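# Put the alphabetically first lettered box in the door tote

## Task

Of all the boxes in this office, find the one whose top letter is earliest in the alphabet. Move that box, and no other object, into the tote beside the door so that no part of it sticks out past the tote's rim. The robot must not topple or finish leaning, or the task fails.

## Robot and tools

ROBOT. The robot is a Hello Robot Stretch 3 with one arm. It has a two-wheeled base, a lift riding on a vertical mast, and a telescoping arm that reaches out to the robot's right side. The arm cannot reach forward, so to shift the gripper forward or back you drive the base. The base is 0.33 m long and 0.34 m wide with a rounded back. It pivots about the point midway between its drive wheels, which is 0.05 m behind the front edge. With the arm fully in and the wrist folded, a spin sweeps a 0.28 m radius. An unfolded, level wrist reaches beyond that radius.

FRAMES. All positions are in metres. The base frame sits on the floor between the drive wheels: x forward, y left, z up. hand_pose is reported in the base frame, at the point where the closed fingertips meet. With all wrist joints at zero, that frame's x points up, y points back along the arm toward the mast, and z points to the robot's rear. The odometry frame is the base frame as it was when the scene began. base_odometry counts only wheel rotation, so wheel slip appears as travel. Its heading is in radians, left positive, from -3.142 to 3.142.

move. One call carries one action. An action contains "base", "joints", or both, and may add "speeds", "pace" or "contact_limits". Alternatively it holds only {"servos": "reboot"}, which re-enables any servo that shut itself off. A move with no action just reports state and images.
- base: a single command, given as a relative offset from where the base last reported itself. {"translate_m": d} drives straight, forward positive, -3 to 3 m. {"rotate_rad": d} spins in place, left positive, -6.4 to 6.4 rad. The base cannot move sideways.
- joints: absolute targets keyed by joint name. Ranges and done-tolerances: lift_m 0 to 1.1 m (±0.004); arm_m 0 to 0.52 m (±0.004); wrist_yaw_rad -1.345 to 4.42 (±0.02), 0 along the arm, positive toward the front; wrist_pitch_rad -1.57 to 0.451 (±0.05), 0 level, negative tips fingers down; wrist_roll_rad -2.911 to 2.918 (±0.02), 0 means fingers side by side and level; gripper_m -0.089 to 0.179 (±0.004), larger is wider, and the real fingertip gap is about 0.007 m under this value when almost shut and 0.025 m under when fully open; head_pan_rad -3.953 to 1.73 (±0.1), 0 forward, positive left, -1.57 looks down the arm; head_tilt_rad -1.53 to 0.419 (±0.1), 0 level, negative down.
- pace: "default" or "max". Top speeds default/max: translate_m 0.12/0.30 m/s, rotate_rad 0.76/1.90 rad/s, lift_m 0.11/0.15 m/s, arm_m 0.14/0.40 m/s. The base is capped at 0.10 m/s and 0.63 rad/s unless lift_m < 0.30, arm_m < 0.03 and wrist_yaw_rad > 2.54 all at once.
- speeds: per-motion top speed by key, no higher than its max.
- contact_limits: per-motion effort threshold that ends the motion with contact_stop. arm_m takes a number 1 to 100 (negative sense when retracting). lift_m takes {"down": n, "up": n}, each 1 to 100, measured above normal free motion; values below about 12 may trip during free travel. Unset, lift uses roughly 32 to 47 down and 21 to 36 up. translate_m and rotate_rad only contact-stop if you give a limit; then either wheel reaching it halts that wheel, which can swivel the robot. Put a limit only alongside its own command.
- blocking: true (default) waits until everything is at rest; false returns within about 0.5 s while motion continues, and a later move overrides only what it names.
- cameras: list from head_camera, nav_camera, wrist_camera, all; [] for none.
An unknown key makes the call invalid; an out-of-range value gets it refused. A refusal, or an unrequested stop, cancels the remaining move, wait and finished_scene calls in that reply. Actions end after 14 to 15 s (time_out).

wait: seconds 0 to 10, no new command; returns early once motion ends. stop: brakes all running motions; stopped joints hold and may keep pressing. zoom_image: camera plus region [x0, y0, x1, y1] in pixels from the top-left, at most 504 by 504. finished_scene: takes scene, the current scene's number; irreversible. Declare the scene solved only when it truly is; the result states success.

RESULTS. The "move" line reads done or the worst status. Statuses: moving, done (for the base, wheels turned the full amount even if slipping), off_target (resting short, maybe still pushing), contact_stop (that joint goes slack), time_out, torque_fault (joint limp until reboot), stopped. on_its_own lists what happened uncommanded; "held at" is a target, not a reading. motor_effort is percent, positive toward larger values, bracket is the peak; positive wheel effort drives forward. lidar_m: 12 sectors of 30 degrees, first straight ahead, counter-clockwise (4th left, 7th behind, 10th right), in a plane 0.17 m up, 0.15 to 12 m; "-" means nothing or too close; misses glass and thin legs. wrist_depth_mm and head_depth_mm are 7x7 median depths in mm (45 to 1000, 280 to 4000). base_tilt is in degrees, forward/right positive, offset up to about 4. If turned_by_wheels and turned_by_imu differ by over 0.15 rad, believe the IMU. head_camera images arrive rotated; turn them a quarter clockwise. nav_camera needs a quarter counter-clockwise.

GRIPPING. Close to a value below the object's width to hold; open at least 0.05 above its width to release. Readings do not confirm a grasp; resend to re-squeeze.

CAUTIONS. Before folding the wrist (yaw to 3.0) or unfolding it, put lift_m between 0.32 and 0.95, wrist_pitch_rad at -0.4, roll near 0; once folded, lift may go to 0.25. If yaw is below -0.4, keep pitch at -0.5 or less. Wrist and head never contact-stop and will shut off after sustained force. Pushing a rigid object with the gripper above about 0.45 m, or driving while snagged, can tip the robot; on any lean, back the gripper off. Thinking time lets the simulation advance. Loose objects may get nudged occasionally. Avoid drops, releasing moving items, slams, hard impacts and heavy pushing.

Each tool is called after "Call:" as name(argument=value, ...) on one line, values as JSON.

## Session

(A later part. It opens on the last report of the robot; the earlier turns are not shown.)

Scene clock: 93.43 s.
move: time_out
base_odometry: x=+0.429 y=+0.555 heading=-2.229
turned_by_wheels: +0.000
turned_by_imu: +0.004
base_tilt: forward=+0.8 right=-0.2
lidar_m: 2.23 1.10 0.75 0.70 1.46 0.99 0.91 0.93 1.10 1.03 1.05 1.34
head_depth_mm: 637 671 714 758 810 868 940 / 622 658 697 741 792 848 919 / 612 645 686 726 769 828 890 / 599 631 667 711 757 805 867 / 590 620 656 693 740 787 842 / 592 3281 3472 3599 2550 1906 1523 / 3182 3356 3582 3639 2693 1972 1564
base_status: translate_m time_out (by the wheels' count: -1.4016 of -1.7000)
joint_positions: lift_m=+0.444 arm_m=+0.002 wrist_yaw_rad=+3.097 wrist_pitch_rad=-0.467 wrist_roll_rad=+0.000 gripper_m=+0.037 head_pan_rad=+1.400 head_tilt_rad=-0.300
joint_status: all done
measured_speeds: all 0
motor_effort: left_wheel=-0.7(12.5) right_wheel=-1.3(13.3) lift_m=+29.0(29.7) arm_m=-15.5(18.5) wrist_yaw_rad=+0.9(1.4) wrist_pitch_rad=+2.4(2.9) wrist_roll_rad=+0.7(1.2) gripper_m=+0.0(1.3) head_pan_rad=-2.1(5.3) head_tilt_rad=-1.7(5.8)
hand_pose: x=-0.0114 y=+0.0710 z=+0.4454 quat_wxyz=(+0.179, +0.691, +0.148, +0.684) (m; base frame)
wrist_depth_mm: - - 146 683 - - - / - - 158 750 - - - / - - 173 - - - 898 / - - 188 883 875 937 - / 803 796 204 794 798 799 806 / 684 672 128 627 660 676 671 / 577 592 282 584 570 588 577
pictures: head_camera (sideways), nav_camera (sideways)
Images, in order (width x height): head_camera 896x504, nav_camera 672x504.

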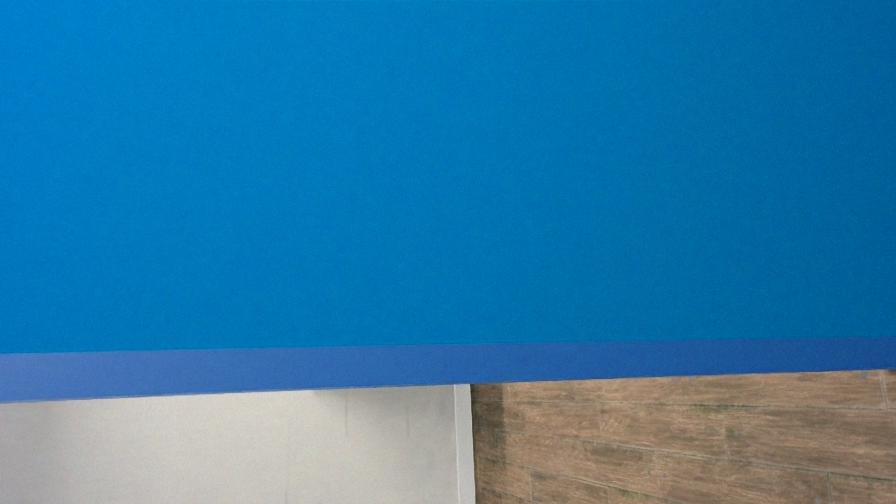

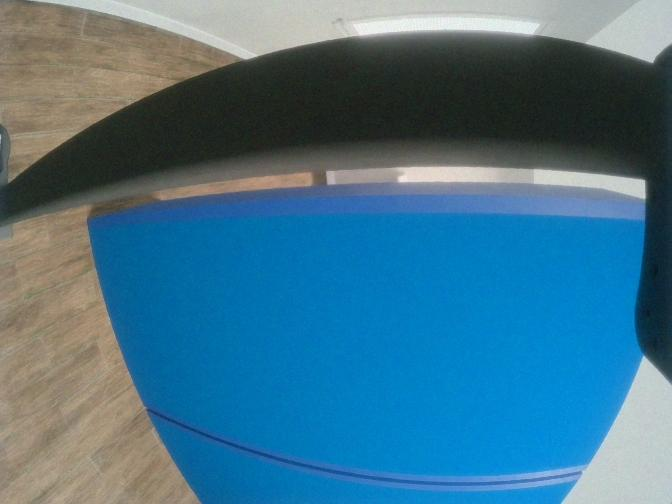

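Call:
move(base={"translate_m": -0.4}, joints={"head_pan_rad": 1.0, "head_tilt_rad": -0.25, "lift_m": 0.28}, pace="max", cameras=["head_camera", "nav_camera"])

Call:
move(base={"rotate_rad": 0.6}, joints={"head_pan_rad": 0.55}, pace="max", cameras=["head_camera", "nav_camera"])

Scene clock: 99.87 s.
move: done
base_odometry: x=+0.674 y=+0.871 heading=-2.229
turned_by_wheels: +0.000
turned_by_imu: +0.001
base_tilt: forward=+0.9 right=-0.1
lidar_m: 2.62 1.05 0.79 3.17 0.85 0.57 0.52 0.53 0.68 1.06 1.08 1.39
head_depth_mm: 854 905 966 1033 1102 1184 1288 / 792 839 889 940 1003 1072 1157 / 738 777 820 868 920 972 1043 / 691 727 760 804 848 899 952 / 716 751 789 822 872 916 972 / 852 901 957 1015 1077 1158 1232 / 3255 3469 3565 3802 2938 2107 1639
base_status: done
joint_positions: lift_m=+0.280 arm_m=+0.002 wrist_yaw_rad=+3.097 wrist_pitch_rad=-0.469 wrist_roll_rad=+0.000 gripper_m=+0.037 head_pan_rad=+0.997 head_tilt_rad=-0.251
joint_status: all done
measured_speeds: all 0
motor_effort: left_wheel=-2.4(14.5) right_wheel=-5.6(12.8) lift_m=+24.7(24.9) arm_m=-14.5(15.4) wrist_yaw_rad=+0.8(1.5) wrist_pitch_rad=+2.7(3.1) wrist_roll_rad=+0.8(1.2) gripper_m=-0.5(1.2) head_pan_rad=+3.4(4.5) head_tilt_rad=+5.3(7.7)
hand_pose: x=-0.0114 y=+0.0708 z=+0.2815 quat_wxyz=(+0.180, +0.691, +0.149, +0.684) (m; base frame)
wrist_depth_mm: - 142 146 - - 686 - / - - 158 - - 751 - / - 860 172 897 914 814 845 / 667 689 189 708 704 699 707 / 578 575 205 575 572 571 572 / 488 488 127 280 474 488 488 / 265 267 251 259 268 426 421
pictures: head_camera (sideways), nav_camera (sideways)
Images, in order (width x height): head_camera 896x504, nav_camera 672x504.

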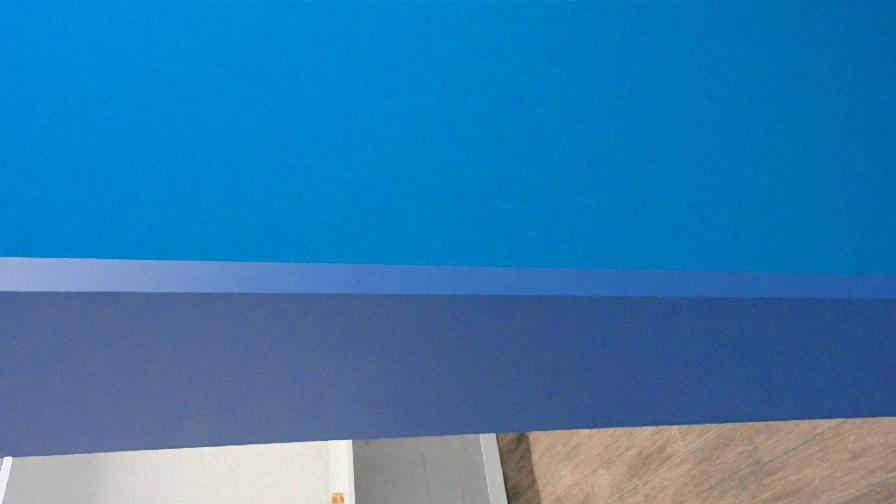

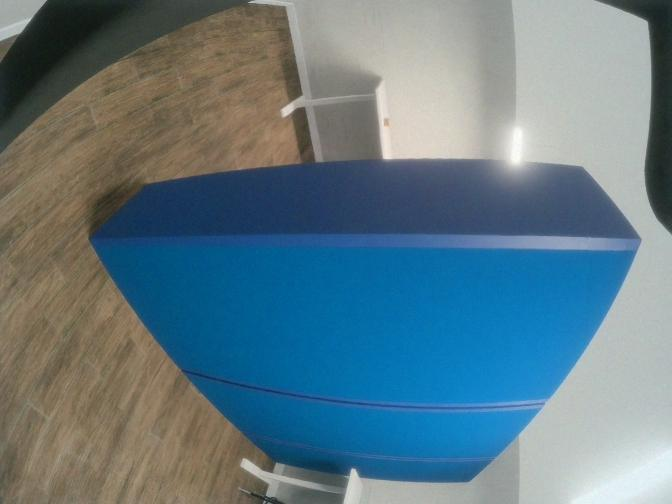

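Scene clock: 101.27 s.
move: done
base_odometry: x=+0.674 y=+0.871 heading=-1.630
turned_by_wheels: +0.600
turned_by_imu: +0.598
base_tilt: forward=+0.9 right=-0.1
lidar_m: 0.96 0.79 2.26 0.78 0.53 0.52 0.54 0.72 1.07 1.10 1.49 2.62
head_depth_mm: 729 766 813 867 920 986 1047 / 690 725 768 811 864 922 986 / 682 711 741 777 819 866 919 / 807 836 868 905 940 988 1024 / 998 1041 1097 1159 1204 1278 1343 / 3327 3488 3671 3828 2939 2102 1657 / 3226 3269 3474 3691 2919 2084 1634
base_status: done
joint_positions: lift_m=+0.280 arm_m=+0.002 wrist_yaw_rad=+3.097 wrist_pitch_rad=-0.469 wrist_roll_rad=+0.000 gripper_m=+0.037 head_pan_rad=+0.545 head_tilt_rad=-0.250
joint_status: all done
measured_speeds: all 0
motor_effort: left_wheel=-8.1(16.0) right_wheel=+9.7(17.5) lift_m=+27.4(27.4) arm_m=-16.6(16.7) wrist_yaw_rad=+0.5(1.3) wrist_pitch_rad=+2.8(3.1) wrist_roll_rad=+0.9(1.0) gripper_m=-0.8(0.8) head_pan_rad=-1.7(4.5) head_tilt_rad=+3.4(5.0)
hand_pose: x=-0.0114 y=+0.0708 z=+0.2815 quat_wxyz=(+0.180, +0.691, +0.149, +0.684) (m; base frame)
wrist_depth_mm: - - 143 - - - - / - - 156 - - - - / - - 171 919 900 905 891 / 447 - 189 708 697 707 695 / 481 576 205 573 574 574 568 / 469 489 128 281 474 489 488 / 267 266 251 261 266 421 421
pictures: head_camera (sideways), nav_camera (sideways)
Images, in order (width x height): head_camera 896x504, nav_camera 672x504.

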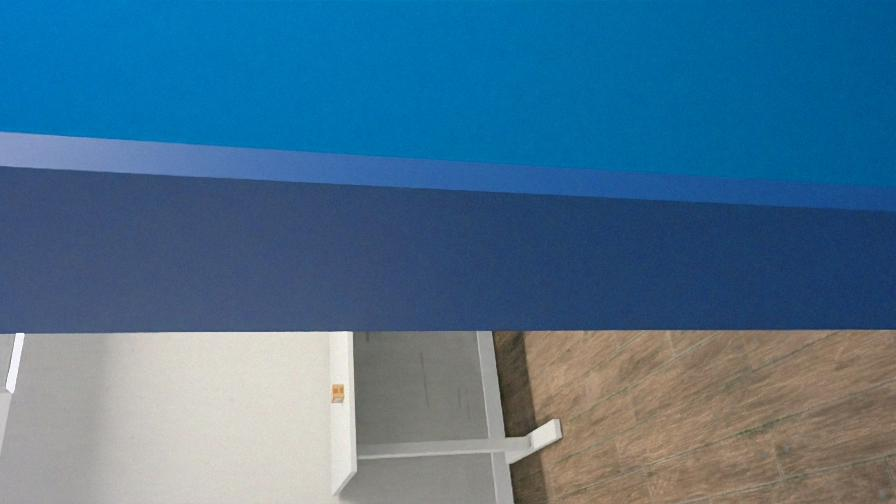

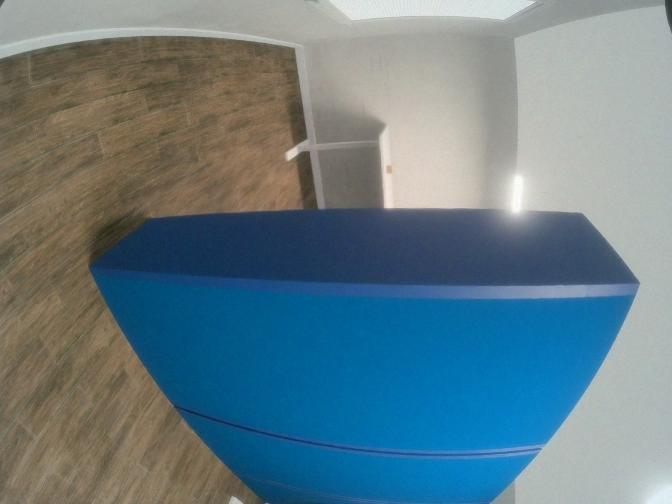

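Call:
move(base={"rotate_rad": 0.96}, joints={"head_pan_rad": -1.3}, pace="max", cameras=[])

Call:
move(base={"translate_m": 1.2}, pace="max", cameras=["head_camera", "nav_camera"])

Scene clock: 107.23 s.
move: done
base_odometry: x=+0.674 y=+0.871 heading=-0.670
turned_by_wheels: +0.960
turned_by_imu: +0.957
base_tilt: forward=+1.0 right=-0.2
lidar_m: 1.15 0.87 0.58 0.52 0.52 0.66 1.07 1.08 1.36 2.63 1.08 0.79
head_depth_mm: 2742 2927 3021 3131 3080 2175 1671 / 2778 2929 3053 3153 3015 2151 1653 / 2856 3042 3125 3258 2909 2122 1661 / 2975 2977 3123 3169 2973 2126 1657 / 2159 2079 2183 2286 2397 2115 1671 / 1522 1571 1626 1687 1732 1802 1634 / 1229 1271 1298 1326 1380 1415 1466
base_status: done
joint_positions: lift_m=+0.280 arm_m=+0.002 wrist_yaw_rad=+3.097 wrist_pitch_rad=-0.469 wrist_roll_rad=+0.000 gripper_m=+0.037 head_pan_rad=-1.316 head_tilt_rad=-0.250
joint_status: all done
measured_speeds: translate_m=+0.000 rotate_rad=+0.000 lift_m=+0.000 arm_m=+0.000 wrist_yaw_rad=+0.000 wrist_pitch_rad=+0.000 wrist_roll_rad=+0.000 head_pan_rad=+0.024 head_tilt_rad=+0.000
motor_effort: left_wheel=-9.6(16.0) right_wheel=+8.8(16.8) lift_m=+27.6(30.9) arm_m=-19.4(20.6) wrist_yaw_rad=+0.6(1.4) wrist_pitch_rad=+2.8(3.1) wrist_roll_rad=+0.7(1.2) gripper_m=+0.7(1.5) head_pan_rad=+3.4(5.1) head_tilt_rad=+2.9(5.0)
hand_pose: x=-0.0114 y=+0.0708 z=+0.2815 quat_wxyz=(+0.180, +0.691, +0.149, +0.684) (m; base frame)
wrist_depth_mm: - - 143 505 - - - / - - 156 552 - - - / - - 171 608 - - - / - - 190 655 670 681 703 / 578 583 205 579 572 577 572 / 488 479 128 283 469 489 493 / 266 266 251 259 267 416 422
pictures: none
No camera images: "cameras" was empty.

Scene clock: 112.60 s.
move: done
base_odometry: x=+1.614 y=+0.126 heading=-0.670
turned_by_wheels: +0.000
turned_by_imu: -0.001
base_tilt: forward=+1.0 right=-0.2
lidar_m: 2.11 1.10 0.73 0.68 0.69 0.86 1.79 0.46 0.31 0.29 2.99 2.67
head_depth_mm: 1795 1024 1064 1083 797 578 908 / 2745 2810 2901 3014 2703 1910 1514 / 2738 2836 2983 2890 2829 2125 1669 / 2819 2919 3055 3153 3037 2116 1670 / 2834 3025 3114 3274 2970 2115 1649 / 2903 3098 3249 3364 2932 2111 1649 / 3012 3134 3321 3476 2936 2110 1637
base_status: done
joint_positions: lift_m=+0.280 arm_m=+0.002 wrist_yaw_rad=+3.097 wrist_pitch_rad=-0.469 wrist_roll_rad=+0.000 gripper_m=+0.037 head_pan_rad=-1.300 head_tilt_rad=-0.250
joint_status: not commanded
measured_speeds: all 0
motor_effort: left_wheel=-1.4(16.2) right_wheel=+9.9(14.6) lift_m=+21.1(27.9) arm_m=-15.3(20.0) wrist_yaw_rad=+1.1(1.3) wrist_pitch_rad=+2.4(3.2) wrist_roll_rad=+0.8(1.1) gripper_m=-0.5(1.3) head_pan_rad=+3.7(4.3) head_tilt_rad=+2.7(4.1)
hand_pose: x=-0.0114 y=+0.0708 z=+0.2815 quat_wxyz=(+0.180, +0.691, +0.149, +0.684) (m; base frame)
wrist_depth_mm: - - 143 - - - - / - - 156 - - - - / - - 171 - - 809 870 / 667 712 189 695 721 696 713 / 575 582 204 580 583 580 571 / 492 486 128 281 468 488 485 / 265 266 252 259 266 423 419
pictures: head_camera (sideways), nav_camera (sideways)
Images, in order (width x height): head_camera 896x504, nav_camera 672x504.

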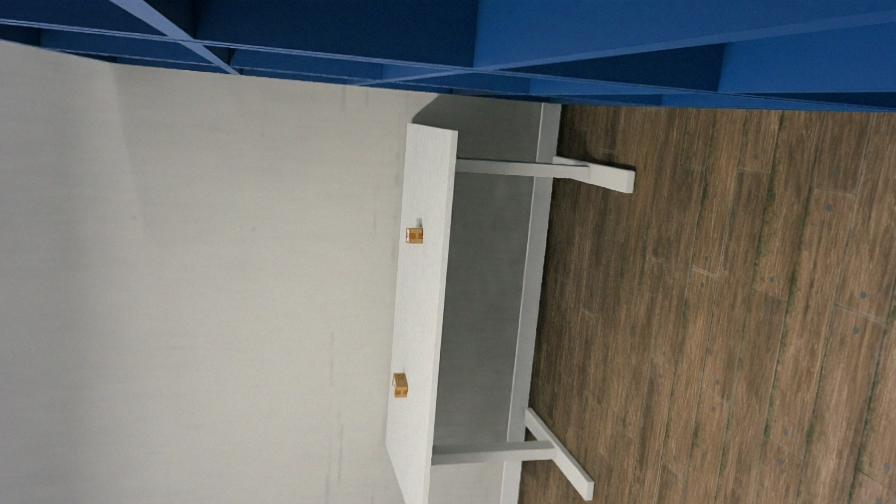

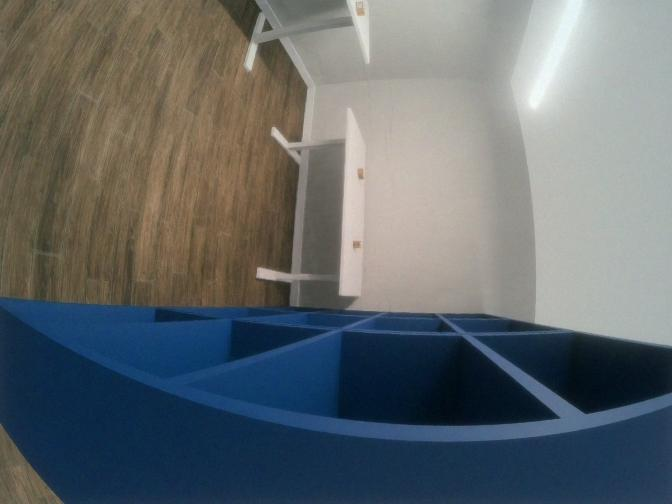

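Call:
move(joints={"head_pan_rad": -0.6, "head_tilt_rad": -0.25}, pace="max", cameras=["head_camera", "nav_camera"])

Call:
move(joints={"head_pan_rad": 0.2, "head_tilt_rad": -0.25}, pace="max", cameras=["head_camera", "nav_camera"])

Call:
move(joints={"head_pan_rad": -2.0, "head_tilt_rad": -0.25}, pace="max", cameras=["head_camera", "nav_camera"])

Scene clock: 117.90 s.
move: done
base_odometry: x=+1.614 y=+0.126 heading=-0.670
turned_by_wheels: +0.000
turned_by_imu: +0.001
base_tilt: forward=+1.0 right=+0.0
lidar_m: 2.11 1.10 0.73 0.67 0.69 0.86 1.79 0.46 0.31 0.29 3.01 2.66
head_depth_mm: 3328 3537 3527 3626 3017 2134 1683 / 3169 3339 3599 3818 3020 2146 1689 / 2979 3129 3274 3477 2993 2123 1663 / 2741 2909 2981 3152 2842 2116 1646 / 2572 2700 2758 2962 2930 2126 1647 / 2427 2558 2673 2764 2765 2096 1648 / 2273 2347 2474 2577 2627 2103 1637
base_status: not commanded
joint_positions: lift_m=+0.280 arm_m=+0.002 wrist_yaw_rad=+3.097 wrist_pitch_rad=-0.469 wrist_roll_rad=+0.000 gripper_m=+0.037 head_pan_rad=-0.582 head_tilt_rad=-0.250
joint_status: all done
measured_speeds: all 0
motor_effort: left_wheel=-1.3(1.7) right_wheel=+10.2(10.5) lift_m=+20.6(21.1) arm_m=-11.9(12.6) wrist_yaw_rad=+1.1(1.3) wrist_pitch_rad=+2.8(3.1) wrist_roll_rad=+0.9(1.0) gripper_m=-0.3(1.1) head_pan_rad=+0.3(5.7) head_tilt_rad=+2.1(4.2)
hand_pose: x=-0.0114 y=+0.0708 z=+0.2815 quat_wxyz=(+0.180, +0.691, +0.149, +0.684) (m; base frame)
wrist_depth_mm: - - 143 - - - - / - - 156 - - - - / - - 171 - - 810 861 / 674 711 190 691 690 695 704 / 576 573 206 574 578 573 576 / 490 493 128 282 471 490 485 / 266 267 251 258 268 421 421
pictures: head_camera (sideways), nav_camera (sideways)
Images, in order (width x height): head_camera 896x504, nav_camera 672x504.

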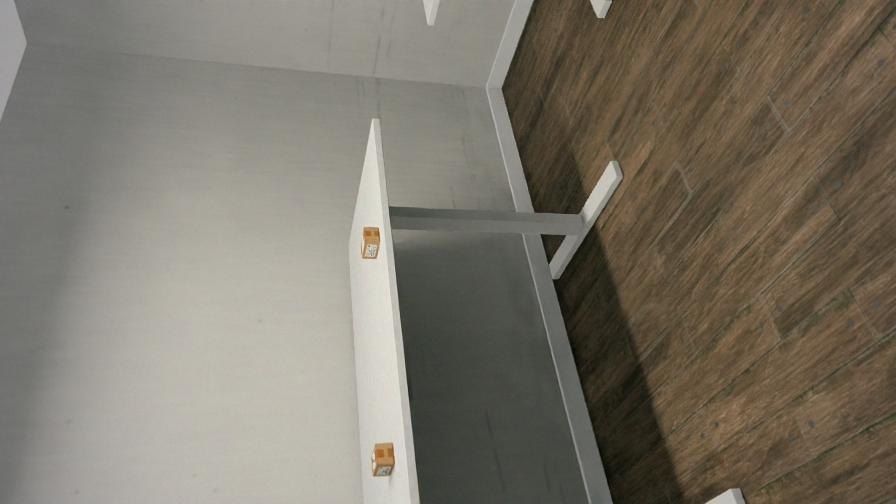

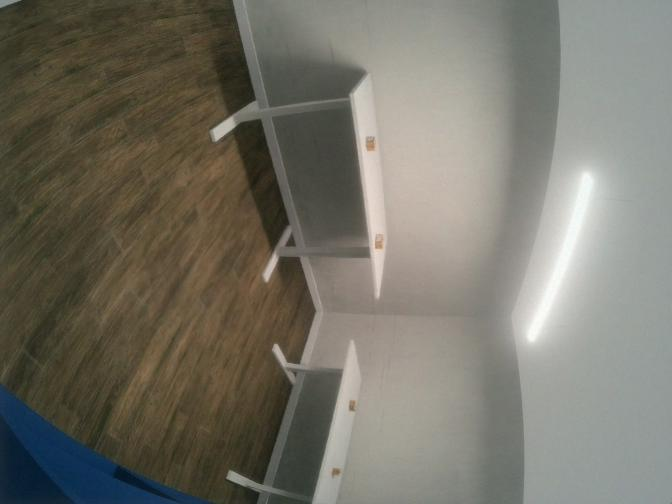

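Scene clock: 118.73 s.
move: done
base_odometry: x=+1.614 y=+0.126 heading=-0.670
turned_by_wheels: +0.000
turned_by_imu: +0.000
base_tilt: forward=+1.1 right=-0.2
lidar_m: 2.10 1.09 0.73 0.68 0.68 0.86 1.79 0.46 0.31 0.29 3.00 2.67
head_depth_mm: 2146 2214 2339 2433 2571 2177 1676 / 2181 2242 2366 2489 2588 2144 1675 / 2209 2332 2409 2513 2658 2131 1662 / 2240 2365 2485 2584 2696 2139 1662 / 2236 2339 2443 2557 2594 2110 1650 / 1698 1733 1789 1865 1938 1939 1658 / 1309 1364 1399 1442 1486 1547 1542
base_status: not commanded
joint_positions: lift_m=+0.280 arm_m=+0.002 wrist_yaw_rad=+3.097 wrist_pitch_rad=-0.469 wrist_roll_rad=+0.000 gripper_m=+0.037 head_pan_rad=+0.229 head_tilt_rad=-0.250
joint_status: all done
measured_speeds: all 0
motor_effort: left_wheel=-1.3(1.6) right_wheel=+10.2(10.4) lift_m=+20.6(20.9) arm_m=-11.3(12.2) wrist_yaw_rad=+0.6(1.4) wrist_pitch_rad=+2.9(3.0) wrist_roll_rad=+0.8(1.0) gripper_m=-0.9(1.0) head_pan_rad=+0.7(5.1) head_tilt_rad=+1.3(3.6)
hand_pose: x=-0.0114 y=+0.0708 z=+0.2815 quat_wxyz=(+0.180, +0.691, +0.149, +0.684) (m; base frame)
wrist_depth_mm: - - 143 - - - - / - - 156 - - - - / - - 171 - - 804 851 / 667 703 190 701 706 699 695 / 572 573 206 571 578 572 577 / 487 480 128 281 474 492 481 / 265 265 252 259 266 421 422
pictures: head_camera (sideways), nav_camera (sideways)
Images, in order (width x height): head_camera 896x504, nav_camera 672x504.

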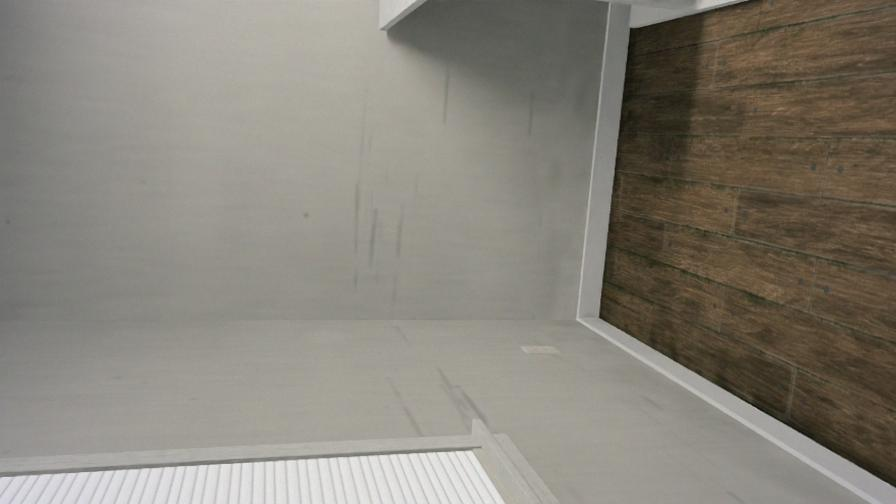

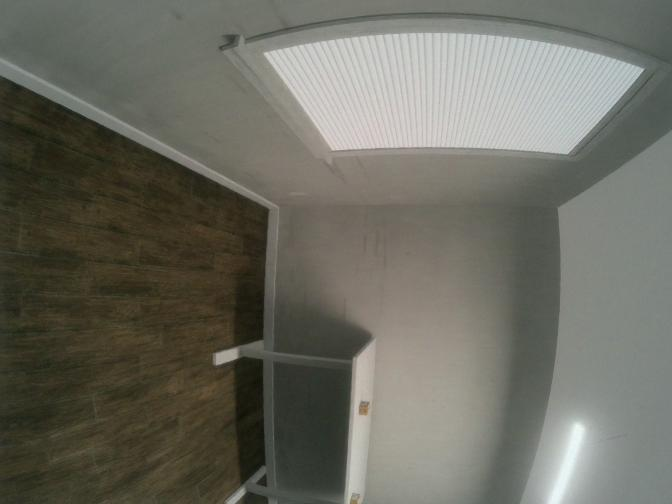

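Scene clock: 119.90 s.
move: done
base_odometry: x=+1.614 y=+0.126 heading=-0.670
turned_by_wheels: +0.000
turned_by_imu: +0.000
base_tilt: forward=+1.0 right=-0.1
lidar_m: 2.11 1.10 0.73 0.68 0.68 0.86 1.80 0.46 0.31 0.29 2.99 2.66
head_depth_mm: 307 325 345 366 391 420 451 / 290 305 321 340 362 386 414 / - 287 301 318 337 358 381 / - - 286 298 315 333 354 / - - - 285 295 311 329 / - - - - 284 294 308 / - - - - - 282 293
base_status: not commanded
joint_positions: lift_m=+0.280 arm_m=+0.002 wrist_yaw_rad=+3.097 wrist_pitch_rad=-0.469 wrist_roll_rad=+0.000 gripper_m=+0.037 head_pan_rad=-2.036 head_tilt_rad=-0.250
joint_status: all done
measured_speeds: all 0
motor_effort: left_wheel=-1.3(1.6) right_wheel=+9.9(10.6) lift_m=+20.7(21.1) arm_m=-10.1(11.4) wrist_yaw_rad=+0.7(1.3) wrist_pitch_rad=+2.6(3.2) wrist_roll_rad=+0.8(1.0) gripper_m=-0.5(1.1) head_pan_rad=+1.6(5.3) head_tilt_rad=+2.1(5.8)
hand_pose: x=-0.0114 y=+0.0708 z=+0.2815 quat_wxyz=(+0.180, +0.691, +0.149, +0.684) (m; base frame)
wrist_depth_mm: - - 143 - - - - / - - 155 - - - - / - - 171 - - 832 849 / 666 708 189 690 700 712 703 / 577 567 204 571 569 573 572 / 484 484 128 279 478 486 487 / 266 266 252 260 267 419 422
pictures: head_camera (sideways), nav_camera (sideways)
Images, in order (width x height): head_camera 896x504, nav_camera 672x504.

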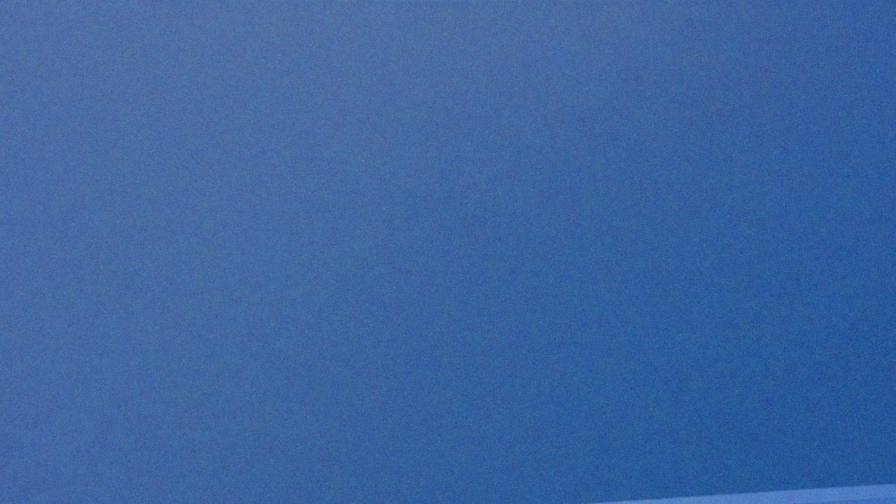

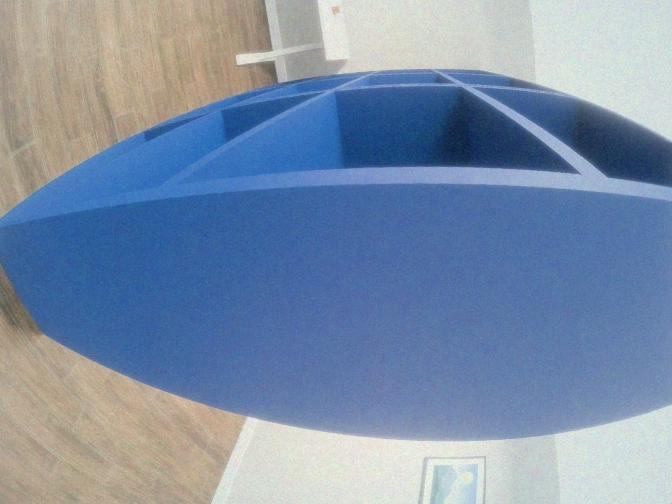

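Call:
move(base={"translate_m": 0.9}, joints={"head_pan_rad": -0.9, "head_tilt_rad": -0.3}, pace="max", cameras=["head_camera", "nav_camera"])

Call:
zoom_image(camera="head_camera", region=[300, 0, 804, 504])

Scene clock: 131.13 s.
move: done
base_odometry: x=+2.320 y=-0.433 heading=-0.670
turned_by_wheels: +0.000
turned_by_imu: -0.001
base_tilt: forward=+0.9 right=-0.3
lidar_m: 1.22 1.27 0.84 0.78 0.79 1.00 1.30 0.97 1.42 2.61 1.97 1.76
head_depth_mm: 2690 2832 2896 3104 2752 2001 1594 / 2854 3003 3065 3291 2745 2002 1560 / 2803 3004 3136 3386 2744 1986 1577 / 2432 2623 2626 2121 2439 2007 1573 / 2179 2283 2295 2445 2579 2002 1565 / 1948 2038 2076 1385 2322 1984 1568 / 1754 1833 1898 1242 2102 1971 1556
base_status: done
joint_positions: lift_m=+0.280 arm_m=+0.002 wrist_yaw_rad=+3.097 wrist_pitch_rad=-0.469 wrist_roll_rad=+0.000 gripper_m=+0.037 head_pan_rad=-0.899 head_tilt_rad=-0.300
joint_status: all done
measured_speeds: all 0
motor_effort: left_wheel=+0.3(15.8) right_wheel=+6.5(15.0) lift_m=+30.4(30.4) arm_m=-3.8(8.1) wrist_yaw_rad=+1.2(1.2) wrist_pitch_rad=+2.6(3.2) wrist_roll_rad=+0.9(1.1) gripper_m=+0.1(1.4) head_pan_rad=-2.9(5.4) head_tilt_rad=-1.2(3.5)
hand_pose: x=-0.0114 y=+0.0708 z=+0.2815 quat_wxyz=(+0.180, +0.691, +0.149, +0.684) (m; base frame)
wrist_depth_mm: - - 143 - - - - / - - 156 - - - - / - - 170 851 866 851 916 / 697 702 190 700 705 701 699 / 586 574 205 578 573 569 576 / 485 488 127 281 472 487 486 / 265 266 252 259 267 425 417
pictures: head_camera (sideways), nav_camera (sideways)
Images, in order (width x height): head_camera 896x504, nav_camera 672x504.

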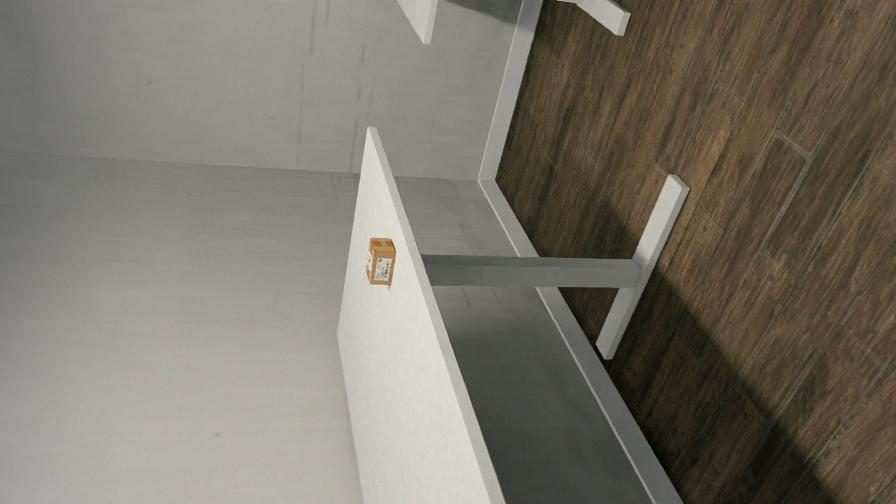

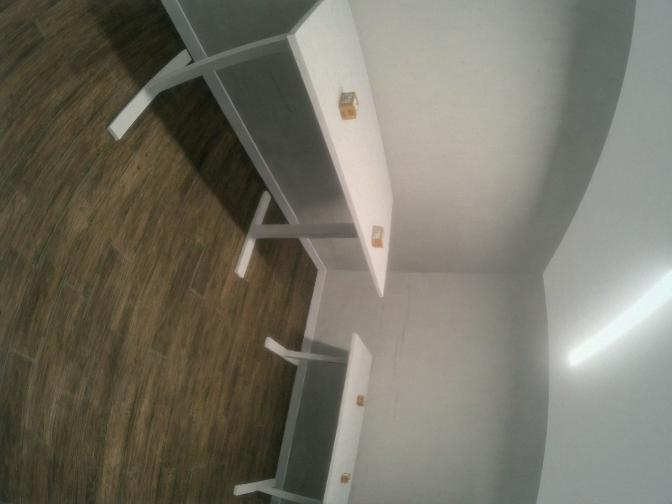

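Scaled by 1.000.

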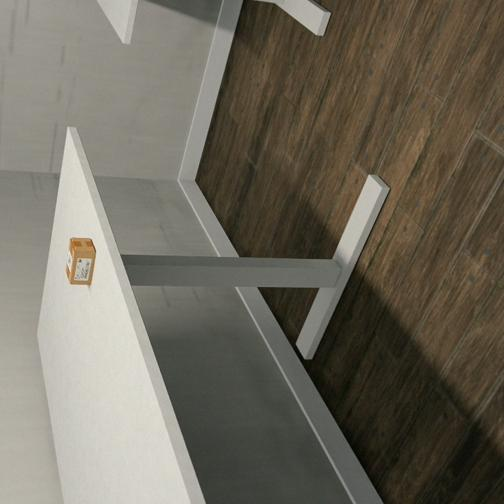

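Call:
move(joints={"head_pan_rad": -0.45, "head_tilt_rad": -0.4}, pace="max", cameras=["head_camera"])

Call:
zoom_image(camera="head_camera", region=[300, 0, 804, 504])

Scene clock: 134.43 s.
move: done
base_odometry: x=+2.320 y=-0.433 heading=-0.670
turned_by_wheels: +0.000
turned_by_imu: +0.000
base_tilt: forward=+1.0 right=-0.2
lidar_m: 1.22 1.27 0.85 0.78 0.79 0.99 1.30 0.96 1.42 2.61 1.97 1.75
head_depth_mm: 1865 1987 1562 2432 2258 1794 1457 / 1761 1910 1571 2269 2268 1773 1448 / 1659 1774 1553 2099 2201 1758 1442 / 1578 1698 1549 1938 2105 1754 1435 / 1512 1601 1505 1072 2020 1747 1392 / 1447 1534 1500 1060 1462 1624 1418 / 1374 1464 1491 1670 1806 1757 1432
base_status: not commanded
joint_positions: lift_m=+0.280 arm_m=+0.002 wrist_yaw_rad=+3.097 wrist_pitch_rad=-0.469 wrist_roll_rad=+0.000 gripper_m=+0.037 head_pan_rad=-0.447 head_tilt_rad=-0.401
joint_status: all done
measured_speeds: all 0
motor_effort: left_wheel=+0.1(0.4) right_wheel=+6.8(7.0) lift_m=+29.4(29.5) arm_m=-1.4(2.1) wrist_yaw_rad=+0.9(1.3) wrist_pitch_rad=+2.6(3.1) wrist_roll_rad=+0.8(1.0) gripper_m=+0.0(1.2) head_pan_rad=+2.2(4.9) head_tilt_rad=-1.8(3.3)
hand_pose: x=-0.0114 y=+0.0708 z=+0.2815 quat_wxyz=(+0.180, +0.691, +0.149, +0.684) (m; base frame)
wrist_depth_mm: - - 143 - - - - / - - 156 - - - - / - - 171 854 870 859 889 / 707 707 190 704 697 700 700 / 574 576 206 572 572 576 577 / 481 487 128 281 471 486 486 / 265 265 252 258 267 421 427
pictures: head_camera (sideways)
Images, in order (width x height): head_camera 896x504.

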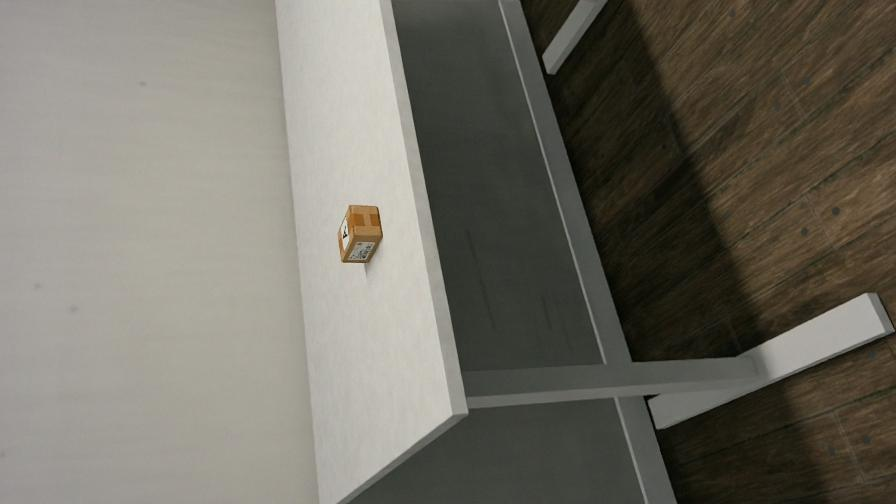

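Scaled by 1.000.

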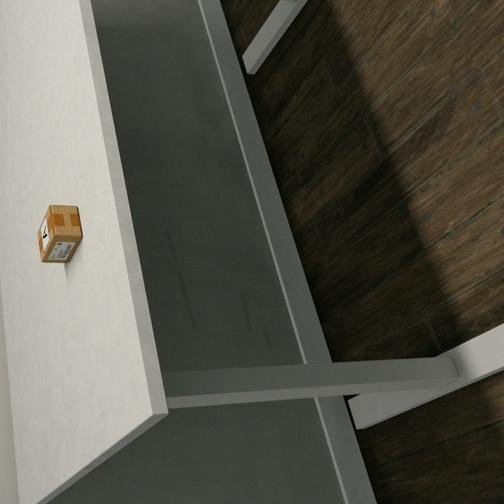

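Call:
zoom_image(camera="head_camera", region=[325, 190, 395, 270])

Call:
move(base={"rotate_rad": -1.5}, joints={"head_pan_rad": 0.5, "head_tilt_rad": -0.3}, pace="max", cameras=[])

Call:
move(base={"translate_m": 0.8}, joints={"head_pan_rad": 0.6, "head_tilt_rad": -0.35}, pace="max", cameras=["head_camera", "nav_camera"])

Scaled by 6.300 from the camera's 896x504 image, which has a finer 1280x720 frame.

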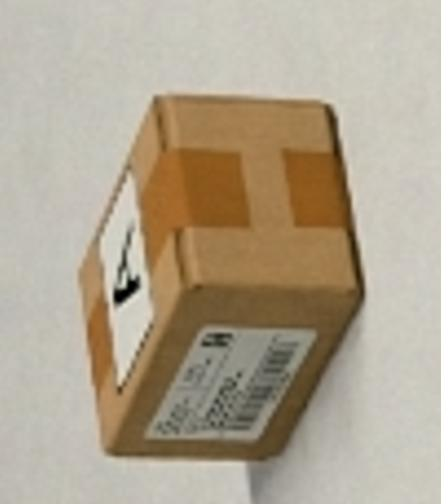

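Scene clock: 140.13 s.
move: done
base_odometry: x=+2.320 y=-0.433 heading=-2.170
turned_by_wheels: -1.500
turned_by_imu: -1.493
base_tilt: forward=+0.9 right=-0.2
lidar_m: 2.59 1.97 1.22 1.23 1.15 0.82 0.78 0.81 1.08 0.96 1.44 1.42
head_depth_mm: 2583 2749 2877 2642 2665 2014 1596 / 2743 2911 2958 3216 2725 2006 1574 / 2889 3050 3181 3400 2712 2016 1578 / 2756 2934 3013 3298 2686 1980 1575 / 2398 2476 2562 2036 2246 1990 1574 / 2109 2230 2231 1531 2459 1969 1572 / 1917 1984 1999 1348 2210 1957 1567
base_status: done
joint_positions: lift_m=+0.280 arm_m=+0.002 wrist_yaw_rad=+3.097 wrist_pitch_rad=-0.469 wrist_roll_rad=+0.000 gripper_m=+0.037 head_pan_rad=+0.511 head_tilt_rad=-0.301
joint_status: all done
measured_speeds: all 0
motor_effort: left_wheel=+9.7(18.1) right_wheel=-8.5(16.4) lift_m=+27.7(28.6) arm_m=-12.4(12.4) wrist_yaw_rad=+0.5(1.3) wrist_pitch_rad=+2.9(3.1) wrist_roll_rad=+0.7(1.1) gripper_m=-0.1(1.3) head_pan_rad=-4.2(5.2) head_tilt_rad=+3.1(7.1)
hand_pose: x=-0.0114 y=+0.0708 z=+0.2815 quat_wxyz=(+0.180, +0.691, +0.149, +0.684) (m; base frame)
wrist_depth_mm: - - 147 - - - - / - - 158 - - - - / 889 925 172 885 908 883 906 / 712 703 190 685 706 703 706 / 571 579 205 567 583 580 572 / 481 489 128 280 475 489 487 / 267 265 253 259 269 422 419
pictures: none
No camera images: "cameras" was empty.

Scene clock: 144.13 s.
move: done
base_odometry: x=+1.869 y=-1.094 heading=-2.170
turned_by_wheels: +0.000
turned_by_imu: -0.001
base_tilt: forward=+1.0 right=+0.0
lidar_m: 2.18 1.83 1.43 1.65 1.70 1.65 1.58 1.62 1.09 1.16 0.96 1.51
head_depth_mm: 1939 2038 2140 1809 2310 1888 1507 / 2063 2161 2312 2324 2446 1839 1508 / 2231 2284 2413 2595 2493 1886 1512 / 2329 2466 2642 2797 2488 1871 1510 / 2158 2287 2443 2624 2449 1861 1493 / 1941 2055 2144 2241 2333 1860 1495 / 1811 1833 1922 1250 2131 1676 1491
base_status: done
joint_positions: lift_m=+0.280 arm_m=+0.002 wrist_yaw_rad=+3.097 wrist_pitch_rad=-0.469 wrist_roll_rad=+0.000 gripper_m=+0.037 head_pan_rad=+0.600 head_tilt_rad=-0.350
joint_status: all done
measured_speeds: all 0
motor_effort: left_wheel=+10.9(20.3) right_wheel=-2.2(6.9) lift_m=+26.8(28.0) arm_m=-19.2(20.6) wrist_yaw_rad=+0.3(1.3) wrist_pitch_rad=+2.9(3.1) wrist_roll_rad=+0.9(1.1) gripper_m=+0.4(1.6) head_pan_rad=+2.4(4.8) head_tilt_rad=-1.6(3.0)
hand_pose: x=-0.0114 y=+0.0708 z=+0.2815 quat_wxyz=(+0.180, +0.691, +0.149, +0.684) (m; base frame)
wrist_depth_mm: - - 147 - - - - / - - 158 - - - - / 883 909 172 885 913 909 912 / 714 700 189 706 719 706 688 / 574 570 205 578 571 579 585 / 484 483 128 282 476 481 482 / 266 266 253 258 267 421 421
pictures: head_camera (sideways), nav_camera (sideways)
Images, in order (width x height): head_camera 896x504, nav_camera 672x504.

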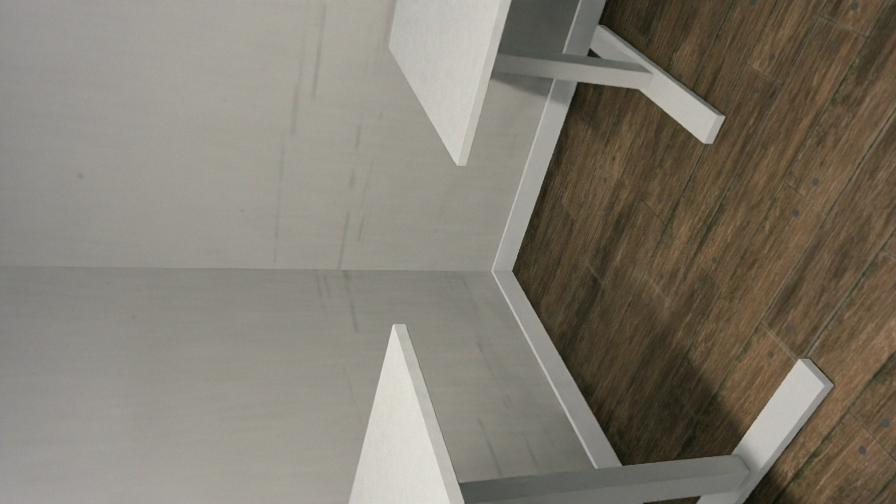

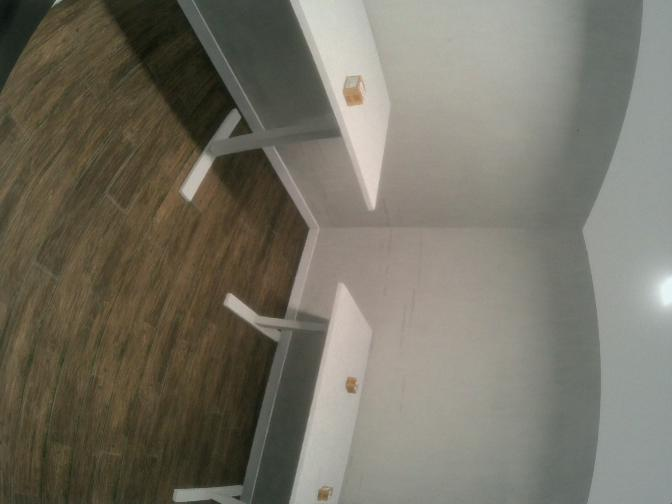

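Call:
move(joints={"head_pan_rad": 1.1, "head_tilt_rad": -0.4}, pace="max", cameras=["head_camera"])

Call:
move(joints={"head_pan_rad": 0.05, "head_tilt_rad": -0.4}, pace="max", cameras=["head_camera"])

Scene clock: 148.13 s.
move: done
base_odometry: x=+1.869 y=-1.094 heading=-2.170
turned_by_wheels: +0.000
turned_by_imu: +0.001
base_tilt: forward=+1.0 right=-0.1
lidar_m: 2.18 1.82 1.43 1.65 1.70 1.65 1.58 1.62 1.09 1.16 0.96 1.51
head_depth_mm: 1794 1907 2040 2281 2298 1777 1448 / 1713 1833 1866 2158 2256 1787 1447 / 1618 1752 1553 1528 1736 1715 1447 / 1560 1655 1524 1950 2100 1755 1441 / 1487 1597 1524 1075 2002 1743 1432 / 1437 1535 1511 1060 1889 1745 1433 / 1389 1482 1480 986 1815 1740 1436
base_status: not commanded
joint_positions: lift_m=+0.280 arm_m=+0.002 wrist_yaw_rad=+3.097 wrist_pitch_rad=-0.469 wrist_roll_rad=+0.000 gripper_m=+0.037 head_pan_rad=+1.112 head_tilt_rad=-0.401
joint_status: all done
measured_speeds: all 0
motor_effort: left_wheel=+10.8(11.1) right_wheel=-2.6(2.9) lift_m=+25.6(26.2) arm_m=-18.4(19.0) wrist_yaw_rad=+0.9(1.3) wrist_pitch_rad=+2.5(3.0) wrist_roll_rad=+0.8(1.0) gripper_m=+0.2(0.7) head_pan_rad=+1.1(3.7) head_tilt_rad=-1.9(4.0)
hand_pose: x=-0.0114 y=+0.0708 z=+0.2815 quat_wxyz=(+0.180, +0.691, +0.149, +0.684) (m; base frame)
wrist_depth_mm: - - 146 - - - - / - - 158 - - - - / 913 918 172 891 908 900 888 / 701 702 190 717 700 703 703 / 574 575 206 577 573 570 584 / 492 484 128 282 472 484 485 / 266 266 252 260 268 419 422
pictures: head_camera (sideways)
Images, in order (width x height): head_camera 896x504.

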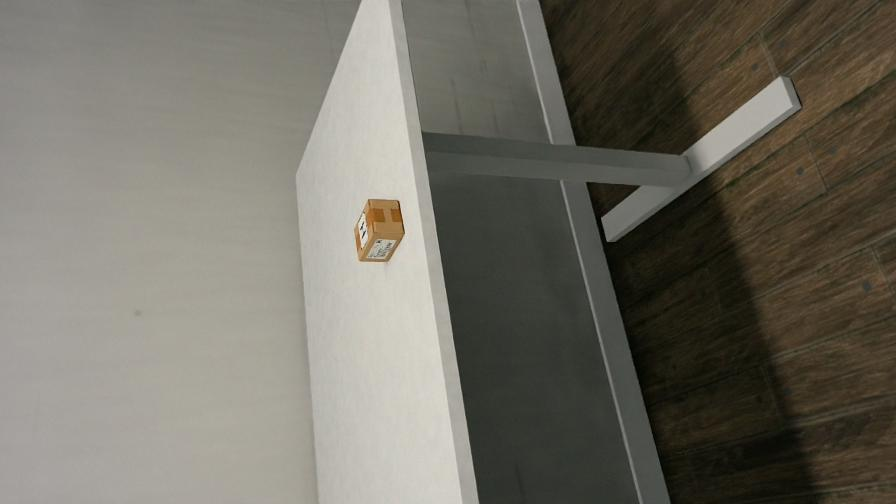

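Scene clock: 149.07 s.
move: done
base_odometry: x=+1.869 y=-1.094 heading=-2.170
turned_by_wheels: +0.000
turned_by_imu: +0.000
base_tilt: forward=+0.8 right=-0.1
lidar_m: 2.18 1.82 1.43 1.65 1.70 1.65 1.57 1.62 1.09 1.15 0.96 1.52
head_depth_mm: 1847 1973 2072 1681 2267 1785 1441 / 1855 1983 2109 1778 2292 1790 1441 / 1860 1977 2110 1789 2292 1774 1427 / 1871 2018 2094 1768 2300 1741 1425 / 1910 2008 2116 1757 2291 1758 1441 / 1911 2065 2153 1778 2120 1750 1425 / 1909 2047 2197 1911 2256 1765 1445
base_status: not commanded
joint_positions: lift_m=+0.280 arm_m=+0.002 wrist_yaw_rad=+3.097 wrist_pitch_rad=-0.469 wrist_roll_rad=+0.000 gripper_m=+0.037 head_pan_rad=+0.036 head_tilt_rad=-0.401
joint_status: all done
measured_speeds: all 0
motor_effort: left_wheel=+11.1(11.1) right_wheel=-2.4(2.7) lift_m=+25.4(26.0) arm_m=-18.2(18.8) wrist_yaw_rad=+1.0(1.1) wrist_pitch_rad=+2.7(3.1) wrist_roll_rad=+0.8(1.0) gripper_m=+0.3(1.0) head_pan_rad=-1.6(4.5) head_tilt_rad=-0.8(4.0)
hand_pose: x=-0.0114 y=+0.0708 z=+0.2815 quat_wxyz=(+0.180, +0.691, +0.149, +0.684) (m; base frame)
wrist_depth_mm: - - 146 - - - - / - - 158 - - - - / 934 895 172 892 899 906 910 / 702 715 189 697 711 704 702 / 568 567 206 575 576 568 577 / 484 488 128 281 469 485 488 / 266 265 252 260 266 423 423
pictures: head_camera (sideways)
Images, in order (width x height): head_camera 896x504.

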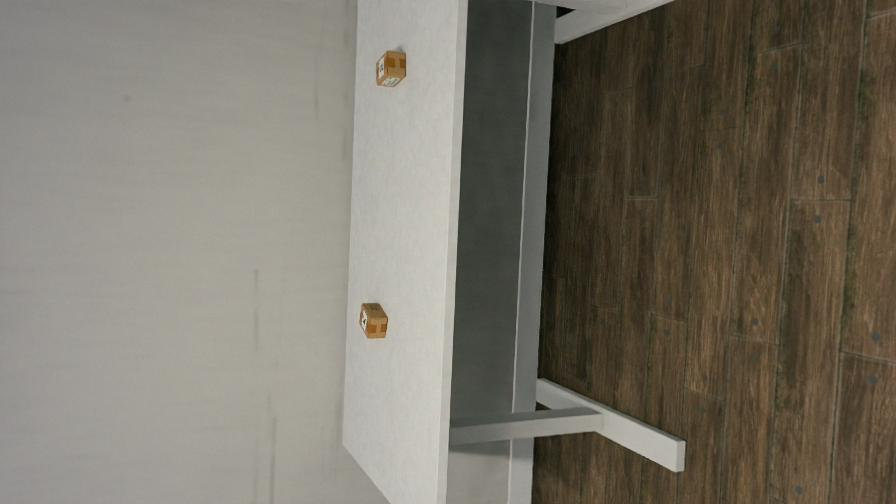

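Call:
zoom_image(camera="head_camera", region=[370, 45, 410, 95])

Call:
zoom_image(camera="head_camera", region=[350, 295, 390, 345])

Call:
move(base={"translate_m": 0.5}, joints={"head_pan_rad": 1.1, "head_tilt_rad": -0.4}, pace="max", cameras=["head_camera"])

Scaled by 10.080 from the camera's 896x504 image, which has a finer 1280x720 frame.

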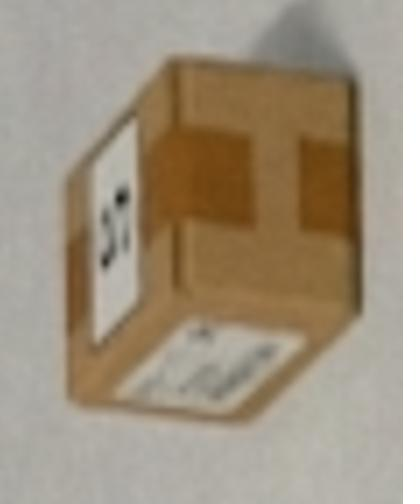

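Scaled by 10.080 from the camera's 896x504 image, which has a finer 1280x720 frame.

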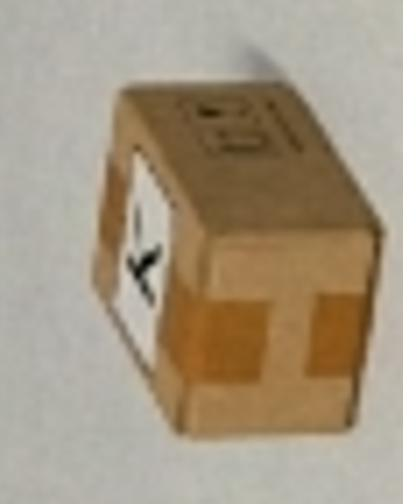

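Scene clock: 156.40 s.
move: done
base_odometry: x=+1.587 y=-1.507 heading=-2.169
turned_by_wheels: +0.000
turned_by_imu: +0.001
base_tilt: forward=+0.8 right=+0.0
lidar_m: 1.69 1.37 1.74 1.24 1.51 2.17 2.07 1.40 1.42 0.91 1.14 1.38
head_depth_mm: 1808 1942 2148 2340 2330 1769 1452 / 1723 1872 1998 2209 2320 1761 1441 / 1637 1777 1904 2099 2202 1780 1443 / 1578 1691 1825 1961 2096 1765 1445 / 1515 1610 1698 1858 2015 1700 1392 / 1455 1555 1503 1077 1876 1644 1436 / 1411 1484 1496 996 1830 1771 1429
base_status: done
joint_positions: lift_m=+0.280 arm_m=+0.002 wrist_yaw_rad=+3.097 wrist_pitch_rad=-0.469 wrist_roll_rad=+0.000 gripper_m=+0.037 head_pan_rad=+1.105 head_tilt_rad=-0.401
joint_status: all done
measured_speeds: all 0
motor_effort: left_wheel=+11.1(17.3) right_wheel=-4.0(13.3) lift_m=+24.0(24.9) arm_m=-16.6(17.7) wrist_yaw_rad=+0.7(1.2) wrist_pitch_rad=+2.9(3.1) wrist_roll_rad=+0.8(1.1) gripper_m=+0.0(1.2) head_pan_rad=-2.1(4.5) head_tilt_rad=+0.5(4.0)
hand_pose: x=-0.0114 y=+0.0708 z=+0.2815 quat_wxyz=(+0.180, +0.691, +0.149, +0.684) (m; base frame)
wrist_depth_mm: - - 146 - - - - / - - 158 - - - - / 924 902 173 900 901 918 926 / 710 694 190 707 712 708 714 / 576 573 205 563 570 571 568 / 486 482 128 281 470 486 486 / 264 265 251 258 266 423 418
pictures: head_camera (sideways)
Images, in order (width x height): head_camera 896x504.

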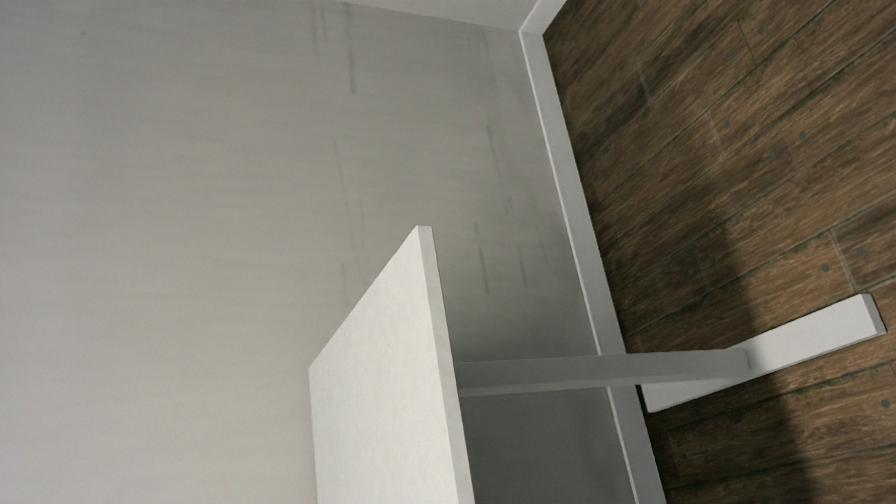

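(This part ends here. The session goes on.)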